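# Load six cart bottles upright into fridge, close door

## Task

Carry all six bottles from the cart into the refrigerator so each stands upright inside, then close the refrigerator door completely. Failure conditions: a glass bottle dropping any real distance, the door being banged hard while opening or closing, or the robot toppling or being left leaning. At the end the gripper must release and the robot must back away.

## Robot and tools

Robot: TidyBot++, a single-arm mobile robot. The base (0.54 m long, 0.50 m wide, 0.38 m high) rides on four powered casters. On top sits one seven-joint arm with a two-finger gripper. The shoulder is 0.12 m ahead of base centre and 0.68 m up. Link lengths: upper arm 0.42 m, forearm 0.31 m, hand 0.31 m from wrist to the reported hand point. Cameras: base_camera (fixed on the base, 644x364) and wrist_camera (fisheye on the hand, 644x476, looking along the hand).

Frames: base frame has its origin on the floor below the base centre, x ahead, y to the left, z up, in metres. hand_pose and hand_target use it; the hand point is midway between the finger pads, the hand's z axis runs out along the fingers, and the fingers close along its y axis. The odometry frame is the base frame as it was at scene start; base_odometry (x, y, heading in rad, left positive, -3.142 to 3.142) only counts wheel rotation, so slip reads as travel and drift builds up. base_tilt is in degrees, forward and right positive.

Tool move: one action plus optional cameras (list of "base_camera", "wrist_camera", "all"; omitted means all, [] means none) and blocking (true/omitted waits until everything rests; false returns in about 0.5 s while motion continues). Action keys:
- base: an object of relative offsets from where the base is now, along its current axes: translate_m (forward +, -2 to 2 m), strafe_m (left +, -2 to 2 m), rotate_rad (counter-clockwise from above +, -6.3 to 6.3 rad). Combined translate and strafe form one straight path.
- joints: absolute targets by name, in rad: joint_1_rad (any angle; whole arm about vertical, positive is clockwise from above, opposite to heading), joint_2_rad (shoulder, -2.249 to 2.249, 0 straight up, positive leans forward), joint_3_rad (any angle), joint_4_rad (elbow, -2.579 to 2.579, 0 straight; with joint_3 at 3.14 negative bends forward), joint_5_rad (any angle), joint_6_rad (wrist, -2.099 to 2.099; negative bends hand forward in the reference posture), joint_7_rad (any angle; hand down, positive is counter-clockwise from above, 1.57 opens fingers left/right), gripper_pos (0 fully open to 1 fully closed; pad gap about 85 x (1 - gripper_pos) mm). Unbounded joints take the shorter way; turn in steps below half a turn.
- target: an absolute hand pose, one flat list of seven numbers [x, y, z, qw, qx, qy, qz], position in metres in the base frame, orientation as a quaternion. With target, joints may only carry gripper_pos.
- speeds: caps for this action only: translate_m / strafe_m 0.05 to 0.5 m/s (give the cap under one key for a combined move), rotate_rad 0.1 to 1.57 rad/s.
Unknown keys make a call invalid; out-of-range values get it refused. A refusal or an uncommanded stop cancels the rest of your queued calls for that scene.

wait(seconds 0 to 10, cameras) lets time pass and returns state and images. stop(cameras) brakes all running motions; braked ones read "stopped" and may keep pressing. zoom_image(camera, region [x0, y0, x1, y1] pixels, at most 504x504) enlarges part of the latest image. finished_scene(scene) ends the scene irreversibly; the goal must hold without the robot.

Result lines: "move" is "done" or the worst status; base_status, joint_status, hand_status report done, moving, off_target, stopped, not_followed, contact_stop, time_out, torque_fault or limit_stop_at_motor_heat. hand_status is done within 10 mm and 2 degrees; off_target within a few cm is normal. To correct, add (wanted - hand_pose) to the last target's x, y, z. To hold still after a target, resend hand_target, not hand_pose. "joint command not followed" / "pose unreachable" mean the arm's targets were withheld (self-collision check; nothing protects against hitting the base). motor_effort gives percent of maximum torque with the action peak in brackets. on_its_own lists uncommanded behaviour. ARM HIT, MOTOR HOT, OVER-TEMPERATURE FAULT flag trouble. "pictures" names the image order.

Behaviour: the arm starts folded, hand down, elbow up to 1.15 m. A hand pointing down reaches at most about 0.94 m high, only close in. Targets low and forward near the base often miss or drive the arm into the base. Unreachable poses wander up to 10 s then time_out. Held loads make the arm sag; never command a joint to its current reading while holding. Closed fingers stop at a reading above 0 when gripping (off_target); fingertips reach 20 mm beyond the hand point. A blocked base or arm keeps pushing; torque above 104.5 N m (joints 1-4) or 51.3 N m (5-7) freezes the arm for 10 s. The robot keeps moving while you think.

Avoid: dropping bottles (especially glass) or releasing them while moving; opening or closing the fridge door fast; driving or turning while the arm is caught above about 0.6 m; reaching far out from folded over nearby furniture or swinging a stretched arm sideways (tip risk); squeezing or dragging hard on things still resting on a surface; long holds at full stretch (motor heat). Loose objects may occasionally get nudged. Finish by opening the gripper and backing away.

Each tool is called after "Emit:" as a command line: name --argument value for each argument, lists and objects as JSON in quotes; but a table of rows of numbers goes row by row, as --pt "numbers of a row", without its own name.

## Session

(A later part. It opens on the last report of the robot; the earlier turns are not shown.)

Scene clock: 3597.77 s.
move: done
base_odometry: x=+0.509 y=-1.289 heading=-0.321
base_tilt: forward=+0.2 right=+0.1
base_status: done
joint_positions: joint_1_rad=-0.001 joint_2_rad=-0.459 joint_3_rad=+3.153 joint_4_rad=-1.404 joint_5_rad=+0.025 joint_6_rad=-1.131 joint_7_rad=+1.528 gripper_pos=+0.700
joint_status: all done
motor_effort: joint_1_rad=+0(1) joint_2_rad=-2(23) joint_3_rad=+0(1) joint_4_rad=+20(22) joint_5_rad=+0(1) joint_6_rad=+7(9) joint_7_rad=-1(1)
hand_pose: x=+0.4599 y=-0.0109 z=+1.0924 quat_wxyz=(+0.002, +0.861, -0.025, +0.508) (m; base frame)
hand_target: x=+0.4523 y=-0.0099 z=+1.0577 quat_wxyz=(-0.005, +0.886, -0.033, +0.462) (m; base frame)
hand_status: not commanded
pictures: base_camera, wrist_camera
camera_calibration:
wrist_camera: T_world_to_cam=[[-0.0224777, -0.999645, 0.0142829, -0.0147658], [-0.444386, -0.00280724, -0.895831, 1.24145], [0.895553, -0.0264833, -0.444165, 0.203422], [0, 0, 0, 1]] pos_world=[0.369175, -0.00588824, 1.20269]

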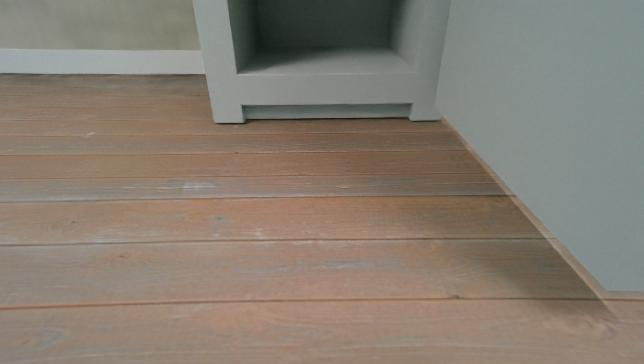

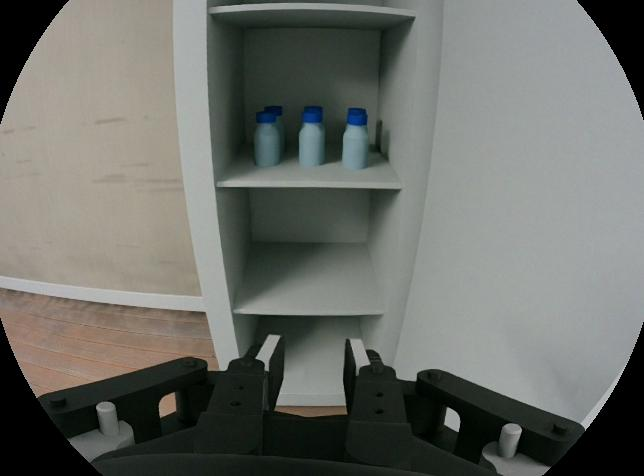

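Emit:
move --joints '{"joint_1_rad": 1.1, "joint_2_rad": -0.45, "joint_4_rad": -1.43, "joint_6_rad": -1.2, "gripper_pos": 0.8}' --cameras '["wrist_camera", "base_camera"]'

Scene clock: 3606.07 s.
move: done
base_odometry: x=+0.509 y=-1.289 heading=-0.321
base_tilt: forward=+0.2 right=+0.1
base_status: not commanded
joint_positions: joint_1_rad=+1.076 joint_2_rad=-0.459 joint_3_rad=+3.153 joint_4_rad=-1.404 joint_5_rad=+0.025 joint_6_rad=-1.131 joint_7_rad=+1.528 gripper_pos=+0.800
joint_status: all done
motor_effort: joint_1_rad=+0(1) joint_2_rad=-1(3) joint_3_rad=+0(1) joint_4_rad=+19(21) joint_5_rad=+0(1) joint_6_rad=+7(8) joint_7_rad=-1(1)
hand_pose: x=+0.2708 y=-0.3054 z=+1.0924 quat_wxyz=(+0.262, +0.726, -0.463, +0.435) (m; base frame)
hand_target: x=+0.2680 y=-0.2983 z=+1.0577 quat_wxyz=(+0.233, +0.743, -0.483, +0.399) (m; base frame)
hand_status: not commanded
pictures: base_camera, wrist_camera
camera_calibration:
wrist_camera: T_world_to_cam=[[-0.891194, -0.453397, 0.0142848, 0.0886099], [-0.21289, 0.390233, -0.895766, 1.21381], [0.400563, -0.801342, -0.444297, 0.262453], [0, 0, 0, 1]] pos_world=[0.232247, -0.223177, 1.20263]

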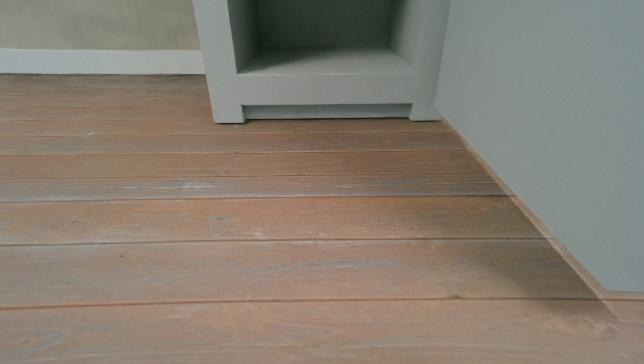

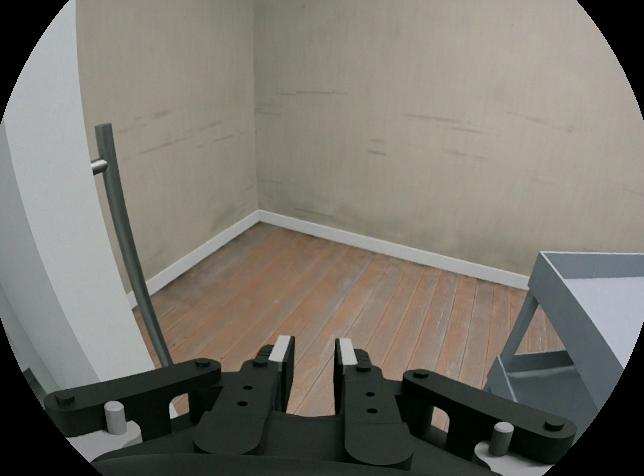

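Emit:
move --joints '{"joint_1_rad": 1.1, "joint_2_rad": 0.15, "joint_4_rad": -1.25, "joint_6_rad": -0.65, "gripper_pos": 0.8}' --cameras '["wrist_camera", "base_camera"]'

Scene clock: 3627.43 s.
move: done
base_odometry: x=+0.509 y=-1.289 heading=-0.321
base_tilt: forward=+0.2 right=+0.2
base_status: not commanded
joint_positions: joint_1_rad=+1.077 joint_2_rad=+0.153 joint_3_rad=+3.153 joint_4_rad=-1.263 joint_5_rad=+0.025 joint_6_rad=-0.713 joint_7_rad=+1.528 gripper_pos=+0.800
joint_status: all done
motor_effort: joint_1_rad=+0(1) joint_2_rad=-26(29) joint_3_rad=+0(1) joint_4_rad=+22(24) joint_5_rad=+0(0) joint_6_rad=+7(8) joint_7_rad=-1(1)
hand_pose: x=+0.4129 y=-0.5675 z=+0.9810 quat_wxyz=(+0.253, +0.741, -0.464, +0.414) (m; base frame)
hand_target: x=+0.4101 y=-0.5800 z=+1.0078 quat_wxyz=(+0.264, +0.717, -0.465, +0.447) (m; base frame)
hand_status: not commanded
pictures: base_camera, wrist_camera
camera_calibration:
wrist_camera: T_world_to_cam=[[-0.886584, -0.461864, 0.0254952, 0.0803456], [-0.246642, 0.425381, -0.870758, 1.25593], [0.391327, -0.778288, -0.491051, 0.0088408], [0, 0, 0, 1]] pos_world=[0.377539, -0.49026, 1.0959]

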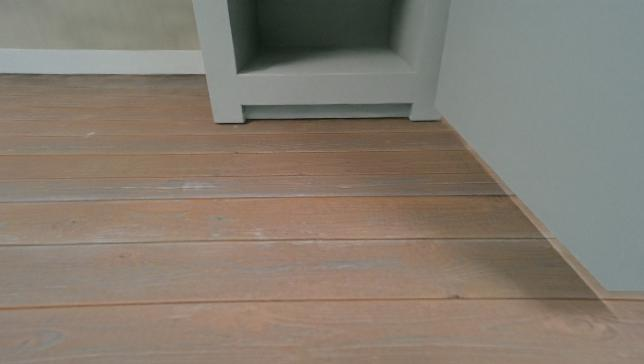

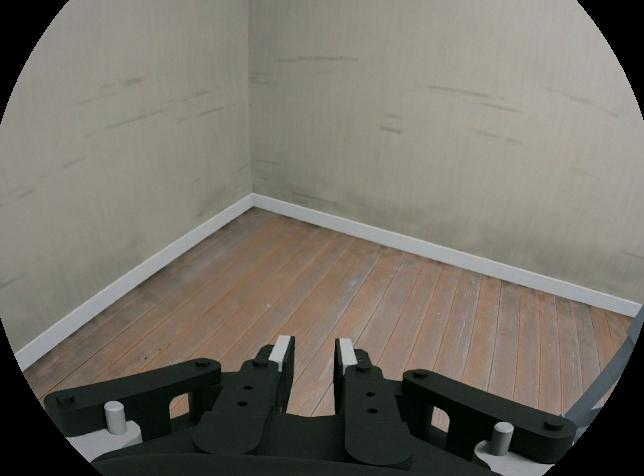

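Emit:
move --base '{"rotate_rad": 0.35}' --speeds '{"rotate_rad": 0.15}' --cameras '["wrist_camera", "base_camera"]'

Scene clock: 3647.37 s.
move: done
base_odometry: x=+0.509 y=-1.289 heading=+0.028
base_tilt: forward=+0.2 right=+0.2
base_status: done
joint_positions: joint_1_rad=+1.110 joint_2_rad=+0.151 joint_3_rad=+3.151 joint_4_rad=-1.259 joint_5_rad=+0.025 joint_6_rad=-0.701 joint_7_rad=+1.528 gripper_pos=+0.800
joint_status: not commanded
motor_effort: joint_1_rad=+0(16) joint_2_rad=-26(28) joint_3_rad=+0(15) joint_4_rad=+22(24) joint_5_rad=+0(7) joint_6_rad=+7(10) joint_7_rad=-1(2)
hand_pose: x=+0.3953 y=-0.5780 z=+0.9882 quat_wxyz=(+0.263, +0.730, -0.474, +0.417) (m; base frame)
hand_target: x=+0.4101 y=-0.5800 z=+1.0078 quat_wxyz=(+0.264, +0.717, -0.465, +0.447) (m; base frame)
hand_status: not commanded
pictures: base_camera, wrist_camera
camera_calibration:
wrist_camera: T_world_to_cam=[[-0.901154, -0.432813, 0.0243792, 0.0833098], [-0.224917, 0.418739, -0.879813, 1.25886], [0.370586, -0.79833, -0.474695, -0.00850299], [0, 0, 0, 1]] pos_world=[0.361365, -0.497865, 1.10149]

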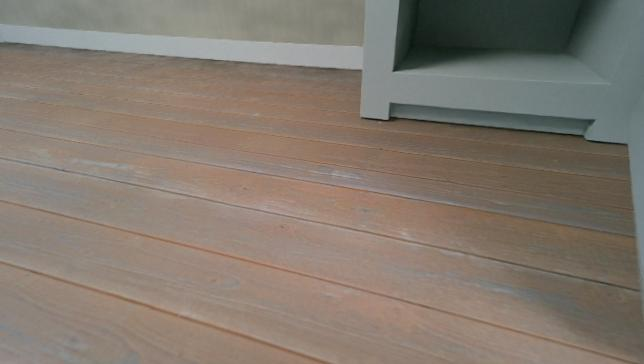

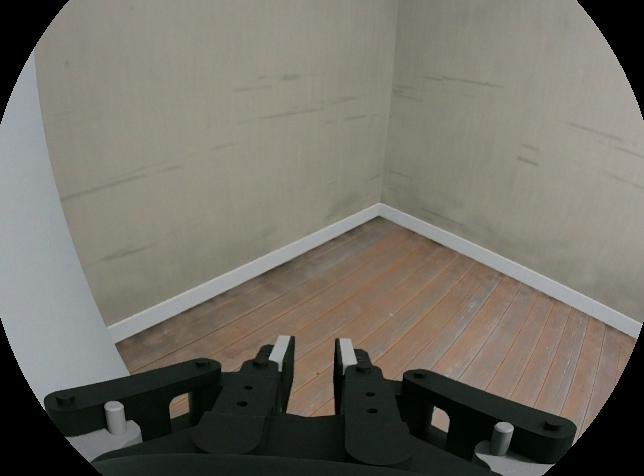

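Emit:
move --base '{"rotate_rad": 0.15}' --speeds '{"rotate_rad": 0.15}' --cameras '["wrist_camera", "base_camera"]'

Scene clock: 3654.23 s.
move: done
base_odometry: x=+0.509 y=-1.289 heading=+0.178
base_tilt: forward=+0.2 right=+0.1
base_status: done
joint_positions: joint_1_rad=+1.109 joint_2_rad=+0.151 joint_3_rad=+3.151 joint_4_rad=-1.259 joint_5_rad=+0.025 joint_6_rad=-0.701 joint_7_rad=+1.528 gripper_pos=+0.800
joint_status: not commanded
motor_effort: joint_1_rad=+0(4) joint_2_rad=-26(27) joint_3_rad=+0(3) joint_4_rad=+22(23) joint_5_rad=+0(1) joint_6_rad=+7(8) joint_7_rad=-1(1)
hand_pose: x=+0.3962 y=-0.5776 z=+0.9882 quat_wxyz=(+0.263, +0.730, -0.473, +0.417) (m; base frame)
hand_target: x=+0.4101 y=-0.5800 z=+1.0078 quat_wxyz=(+0.264, +0.717, -0.465, +0.447) (m; base frame)
hand_status: not commanded
pictures: base_camera, wrist_camera
camera_calibration:
wrist_camera: T_world_to_cam=[[-0.900445, -0.43429, 0.0242954, 0.0832825], [-0.225537, 0.418402, -0.879814, 1.25893], [0.371929, -0.797704, -0.474697, -0.00865546], [0, 0, 0, 1]] pos_world=[0.362147, -0.497477, 1.1015]

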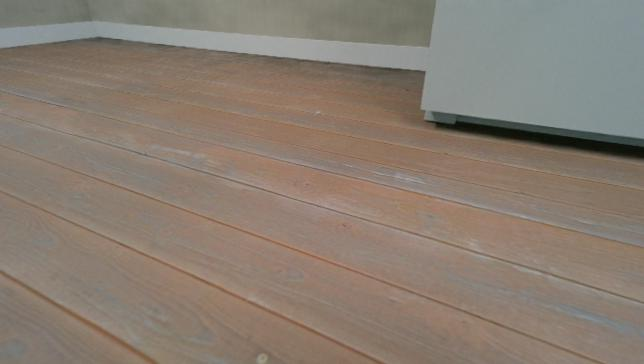

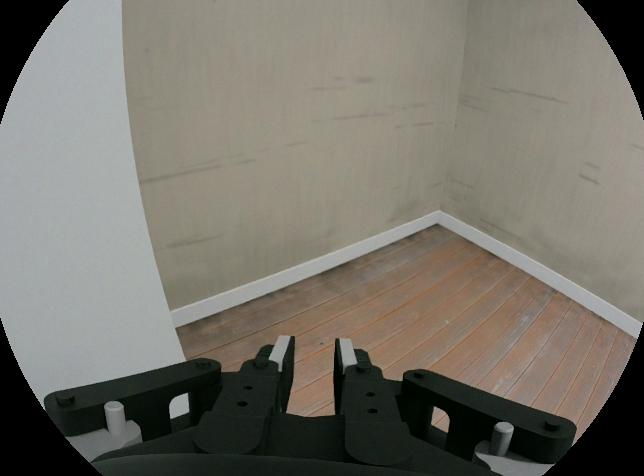

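Emit:
move --base '{"rotate_rad": -0.505}' --speeds '{"rotate_rad": 0.6}' --joints '{"joint_1_rad": 1.1, "joint_2_rad": -0.2, "joint_4_rad": -1.7, "joint_6_rad": -1.2, "gripper_pos": 0.5}' --cameras '["wrist_camera", "base_camera"]'

Emit:
zoom_image --camera "base_camera" --region '[180, 60, 500, 160]'

Scene clock: 3672.40 s.
move: done
base_odometry: x=+0.509 y=-1.289 heading=-0.325
base_tilt: forward=+0.2 right=+0.1
base_status: done
joint_positions: joint_1_rad=+1.106 joint_2_rad=-0.190 joint_3_rad=+3.150 joint_4_rad=-1.675 joint_5_rad=+0.025 joint_6_rad=-1.128 joint_7_rad=+1.528 gripper_pos=+0.500
joint_status: all done
motor_effort: joint_1_rad=+0(3) joint_2_rad=-12(27) joint_3_rad=+0(2) joint_4_rad=+21(23) joint_5_rad=+0(1) joint_6_rad=+4(8) joint_7_rad=-1(1)
hand_pose: x=+0.2860 y=-0.3534 z=+0.8533 quat_wxyz=(+0.143, +0.809, -0.526, +0.219) (m; base frame)
hand_target: x=+0.2820 y=-0.3245 z=+0.8350 quat_wxyz=(+0.111, +0.818, -0.531, +0.189) (m; base frame)
hand_status: not commanded
pictures: base_camera, wrist_camera
camera_calibration:
wrist_camera: T_world_to_cam=[[-0.898304, -0.438859, 0.0212974, 0.0850146], [-0.379092, 0.749638, -0.542524, 0.894783], [0.222126, -0.495425, -0.83977, 0.608318], [0, 0, 0, 1]] pos_world=[0.280451, -0.332078, 0.994478]

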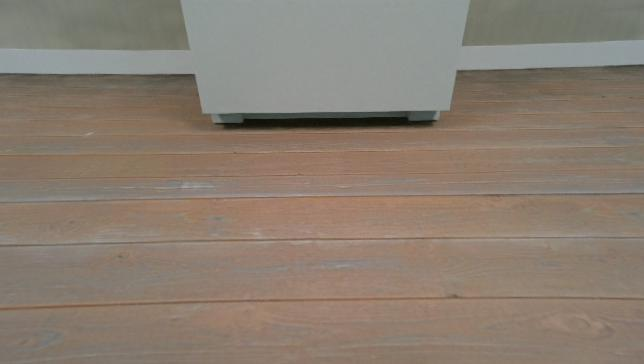

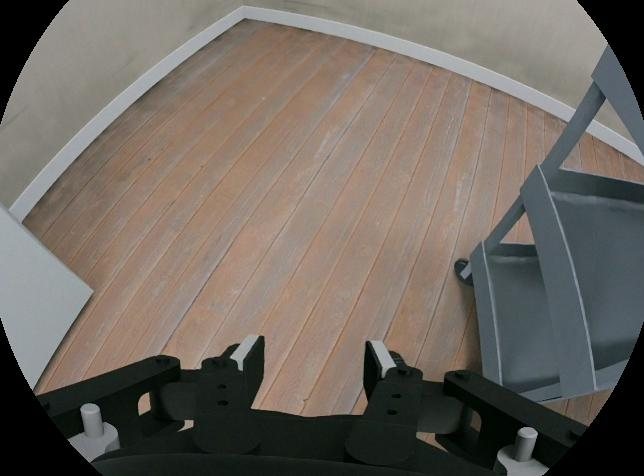

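Scaled by 1.575.

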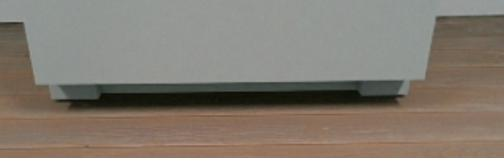

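Emit:
move --base '{"translate_m": 0.70, "strafe_m": 0.03}' --speeds '{"translate_m": 0.3}' --joints '{"joint_1_rad": -3.1, "joint_2_rad": 0.0, "joint_4_rad": -1.9, "joint_6_rad": -1.2, "gripper_pos": 0.5}' --cameras '["base_camera"]'

Scene clock: 3710.90 s.
move: done
base_odometry: x=+1.182 y=-1.484 heading=-0.326
base_tilt: forward=+0.2 right=+0.1
base_status: done
joint_positions: joint_1_rad=+3.161 joint_2_rad=-0.011 joint_3_rad=+3.150 joint_4_rad=-1.877 joint_5_rad=+0.025 joint_6_rad=-1.136 joint_7_rad=+1.528 gripper_pos=+0.500
joint_status: all done
motor_effort: joint_1_rad=+0(2) joint_2_rad=-15(16) joint_3_rad=+0(2) joint_4_rad=+18(21) joint_5_rad=+0(1) joint_6_rad=+1(5) joint_7_rad=-1(1)
hand_pose: x=-0.2203 y=+0.0152 z=+0.7032 quat_wxyz=(+0.070, -0.031, -0.997, -0.011) (m; base frame)
hand_target: x=-0.1912 y=+0.0142 z=+0.6899 quat_wxyz=(+0.021, -0.046, -0.999, +0.000) (m; base frame)
hand_status: not commanded
pictures: base_camera

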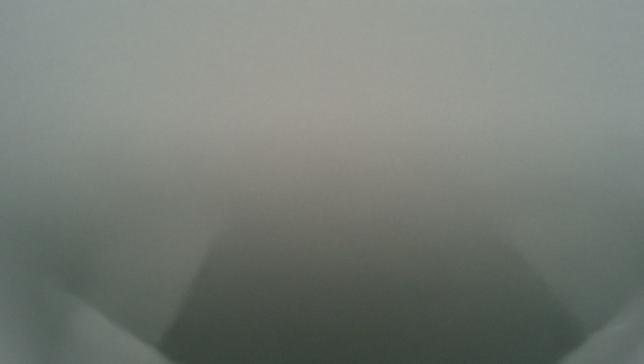

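Emit:
move --base '{"translate_m": 0.1}' --speeds '{"translate_m": 0.05}' --blocking false --cameras '[]'

Emit:
wait --seconds 1.6 --cameras '[]'

Emit:
wait --seconds 0.5 --cameras '[]'

Scene clock: 3716.83 s.
move: moving
base_odometry: x=+1.204 y=-1.491 heading=-0.326
base_tilt: forward=+0.2 right=+0.1
base_status: translate_m moving
joint_positions: joint_1_rad=+3.161 joint_2_rad=-0.008 joint_3_rad=+3.150 joint_4_rad=-1.877 joint_5_rad=+0.025 joint_6_rad=-1.136 joint_7_rad=+1.528 gripper_pos=+0.500
joint_status: not commanded
motor_effort: joint_1_rad=+0(1) joint_2_rad=-16(18) joint_3_rad=+0(0) joint_4_rad=+18(18) joint_5_rad=+0(1) joint_6_rad=+1(2) joint_7_rad=+0(1)
hand_pose: x=-0.2201 y=+0.0152 z=+0.7017 quat_wxyz=(+0.068, -0.031, -0.997, -0.011) (m; base frame)
hand_target: x=-0.1912 y=+0.0142 z=+0.6899 quat_wxyz=(+0.021, -0.046, -0.999, +0.000) (m; base frame)
hand_status: not commanded
pictures: none
No camera images: "cameras" was empty.

Scene clock: 3718.43 s.
earlier move: moving
base_odometry: x=+1.273 y=-1.514 heading=-0.327
base_tilt: forward=+0.2 right=+0.1
base_status: translate_m moving
joint_positions: joint_1_rad=+3.162 joint_2_rad=-0.008 joint_3_rad=+3.150 joint_4_rad=-1.878 joint_5_rad=+0.025 joint_6_rad=-1.138 joint_7_rad=+1.528 gripper_pos=+0.500
joint_status: not commanded
motor_effort: joint_1_rad=-1(1) joint_2_rad=-14(18) joint_3_rad=-1(1) joint_4_rad=+17(19) joint_5_rad=-1(1) joint_6_rad=+1(2) joint_7_rad=+0(1)
hand_pose: x=-0.2191 y=+0.0154 z=+0.7012 quat_wxyz=(+0.066, -0.031, -0.997, -0.011) (m; base frame)
hand_target: x=-0.1912 y=+0.0142 z=+0.6899 quat_wxyz=(+0.021, -0.046, -0.999, +0.000) (m; base frame)
hand_status: not commanded
wait: 1.60 s; no rest
pictures: none
No camera images: "cameras" was empty.

Scene clock: 3718.93 s.
earlier move: moving
base_odometry: x=+1.273 y=-1.514 heading=-0.327
base_tilt: forward=+0.2 right=+0.1
base_status: translate_m moving
joint_positions: joint_1_rad=+3.162 joint_2_rad=-0.007 joint_3_rad=+3.150 joint_4_rad=-1.878 joint_5_rad=+0.025 joint_6_rad=-1.138 joint_7_rad=+1.528 gripper_pos=+0.500
joint_status: not commanded
motor_effort: joint_1_rad=+0(1) joint_2_rad=-16(18) joint_3_rad=+0(1) joint_4_rad=+18(19) joint_5_rad=+0(1) joint_6_rad=+1(2) joint_7_rad=-1(1)
hand_pose: x=-0.2190 y=+0.0154 z=+0.7011 quat_wxyz=(+0.066, -0.032, -0.997, -0.011) (m; base frame)
hand_target: x=-0.1912 y=+0.0142 z=+0.6899 quat_wxyz=(+0.021, -0.046, -0.999, +0.000) (m; base frame)
hand_status: not commanded
wait: 0.50 s; no rest
pictures: none
No camera images: "cameras" was empty.

Emit:
move --base '{"translate_m": -0.75}' --speeds '{"translate_m": 0.4}' --cameras '["wrist_camera", "base_camera"]'

Emit:
zoom_image --camera "base_camera" --region '[180, 60, 500, 160]'

Scene clock: 3732.93 s.
earlier move: time_out
move: done
base_odometry: x=+0.562 y=-1.273 heading=-0.326
base_tilt: forward=+0.2 right=+0.2
base_status: translate_m time_out (by the wheels' count: +0.095 of +0.100); translate_m done
joint_positions: joint_1_rad=+3.162 joint_2_rad=-0.001 joint_3_rad=+3.150 joint_4_rad=-1.881 joint_5_rad=+0.025 joint_6_rad=-1.141 joint_7_rad=+1.528 gripper_pos=+0.500
joint_status: not commanded
motor_effort: joint_1_rad=+0(0) joint_2_rad=-15(18) joint_3_rad=+0(1) joint_4_rad=+17(19) joint_5_rad=+0(1) joint_6_rad=+1(2) joint_7_rad=-1(1)
hand_pose: x=-0.2170 y=+0.0154 z=+0.6977 quat_wxyz=(+0.060, -0.032, -0.998, -0.011) (m; base frame)
hand_target: x=-0.1912 y=+0.0142 z=+0.6899 quat_wxyz=(+0.021, -0.046, -0.999, +0.000) (m; base frame)
hand_status: not commanded
pictures: base_camera, wrist_camera
camera_calibration:
wrist_camera: T_world_to_cam=[[0.0221864, 0.999513, 0.0219493, -0.0245649], [0.986342, -0.0182995, -0.163688, 0.38701], [-0.163207, 0.0252812, -0.986268, 0.782616], [0, 0, 0, 1]] pos_world=[-0.253451, 0.0118496, 0.835757]

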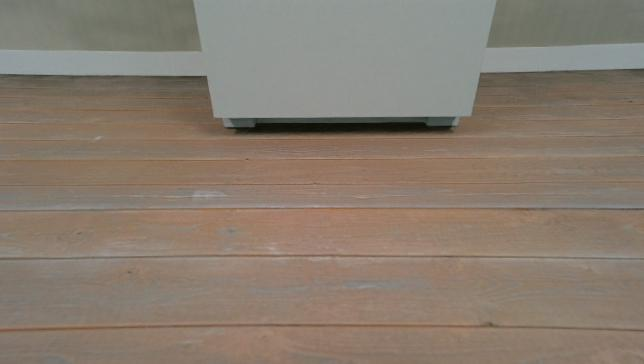

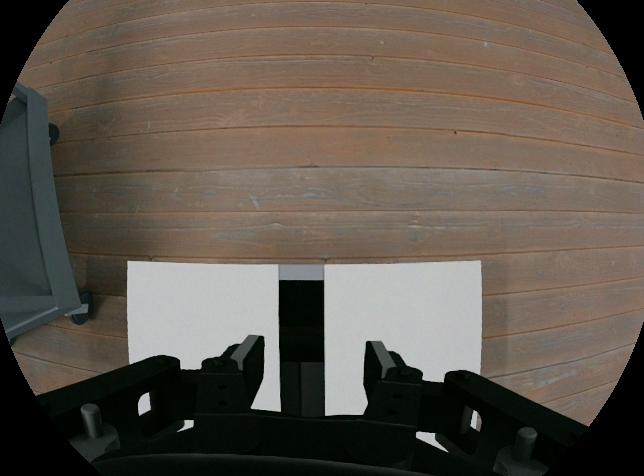

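Scaled by 1.575.

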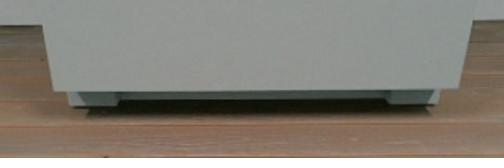

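Emit:
finished_scene --scene 2

The scene is finished: the task was done.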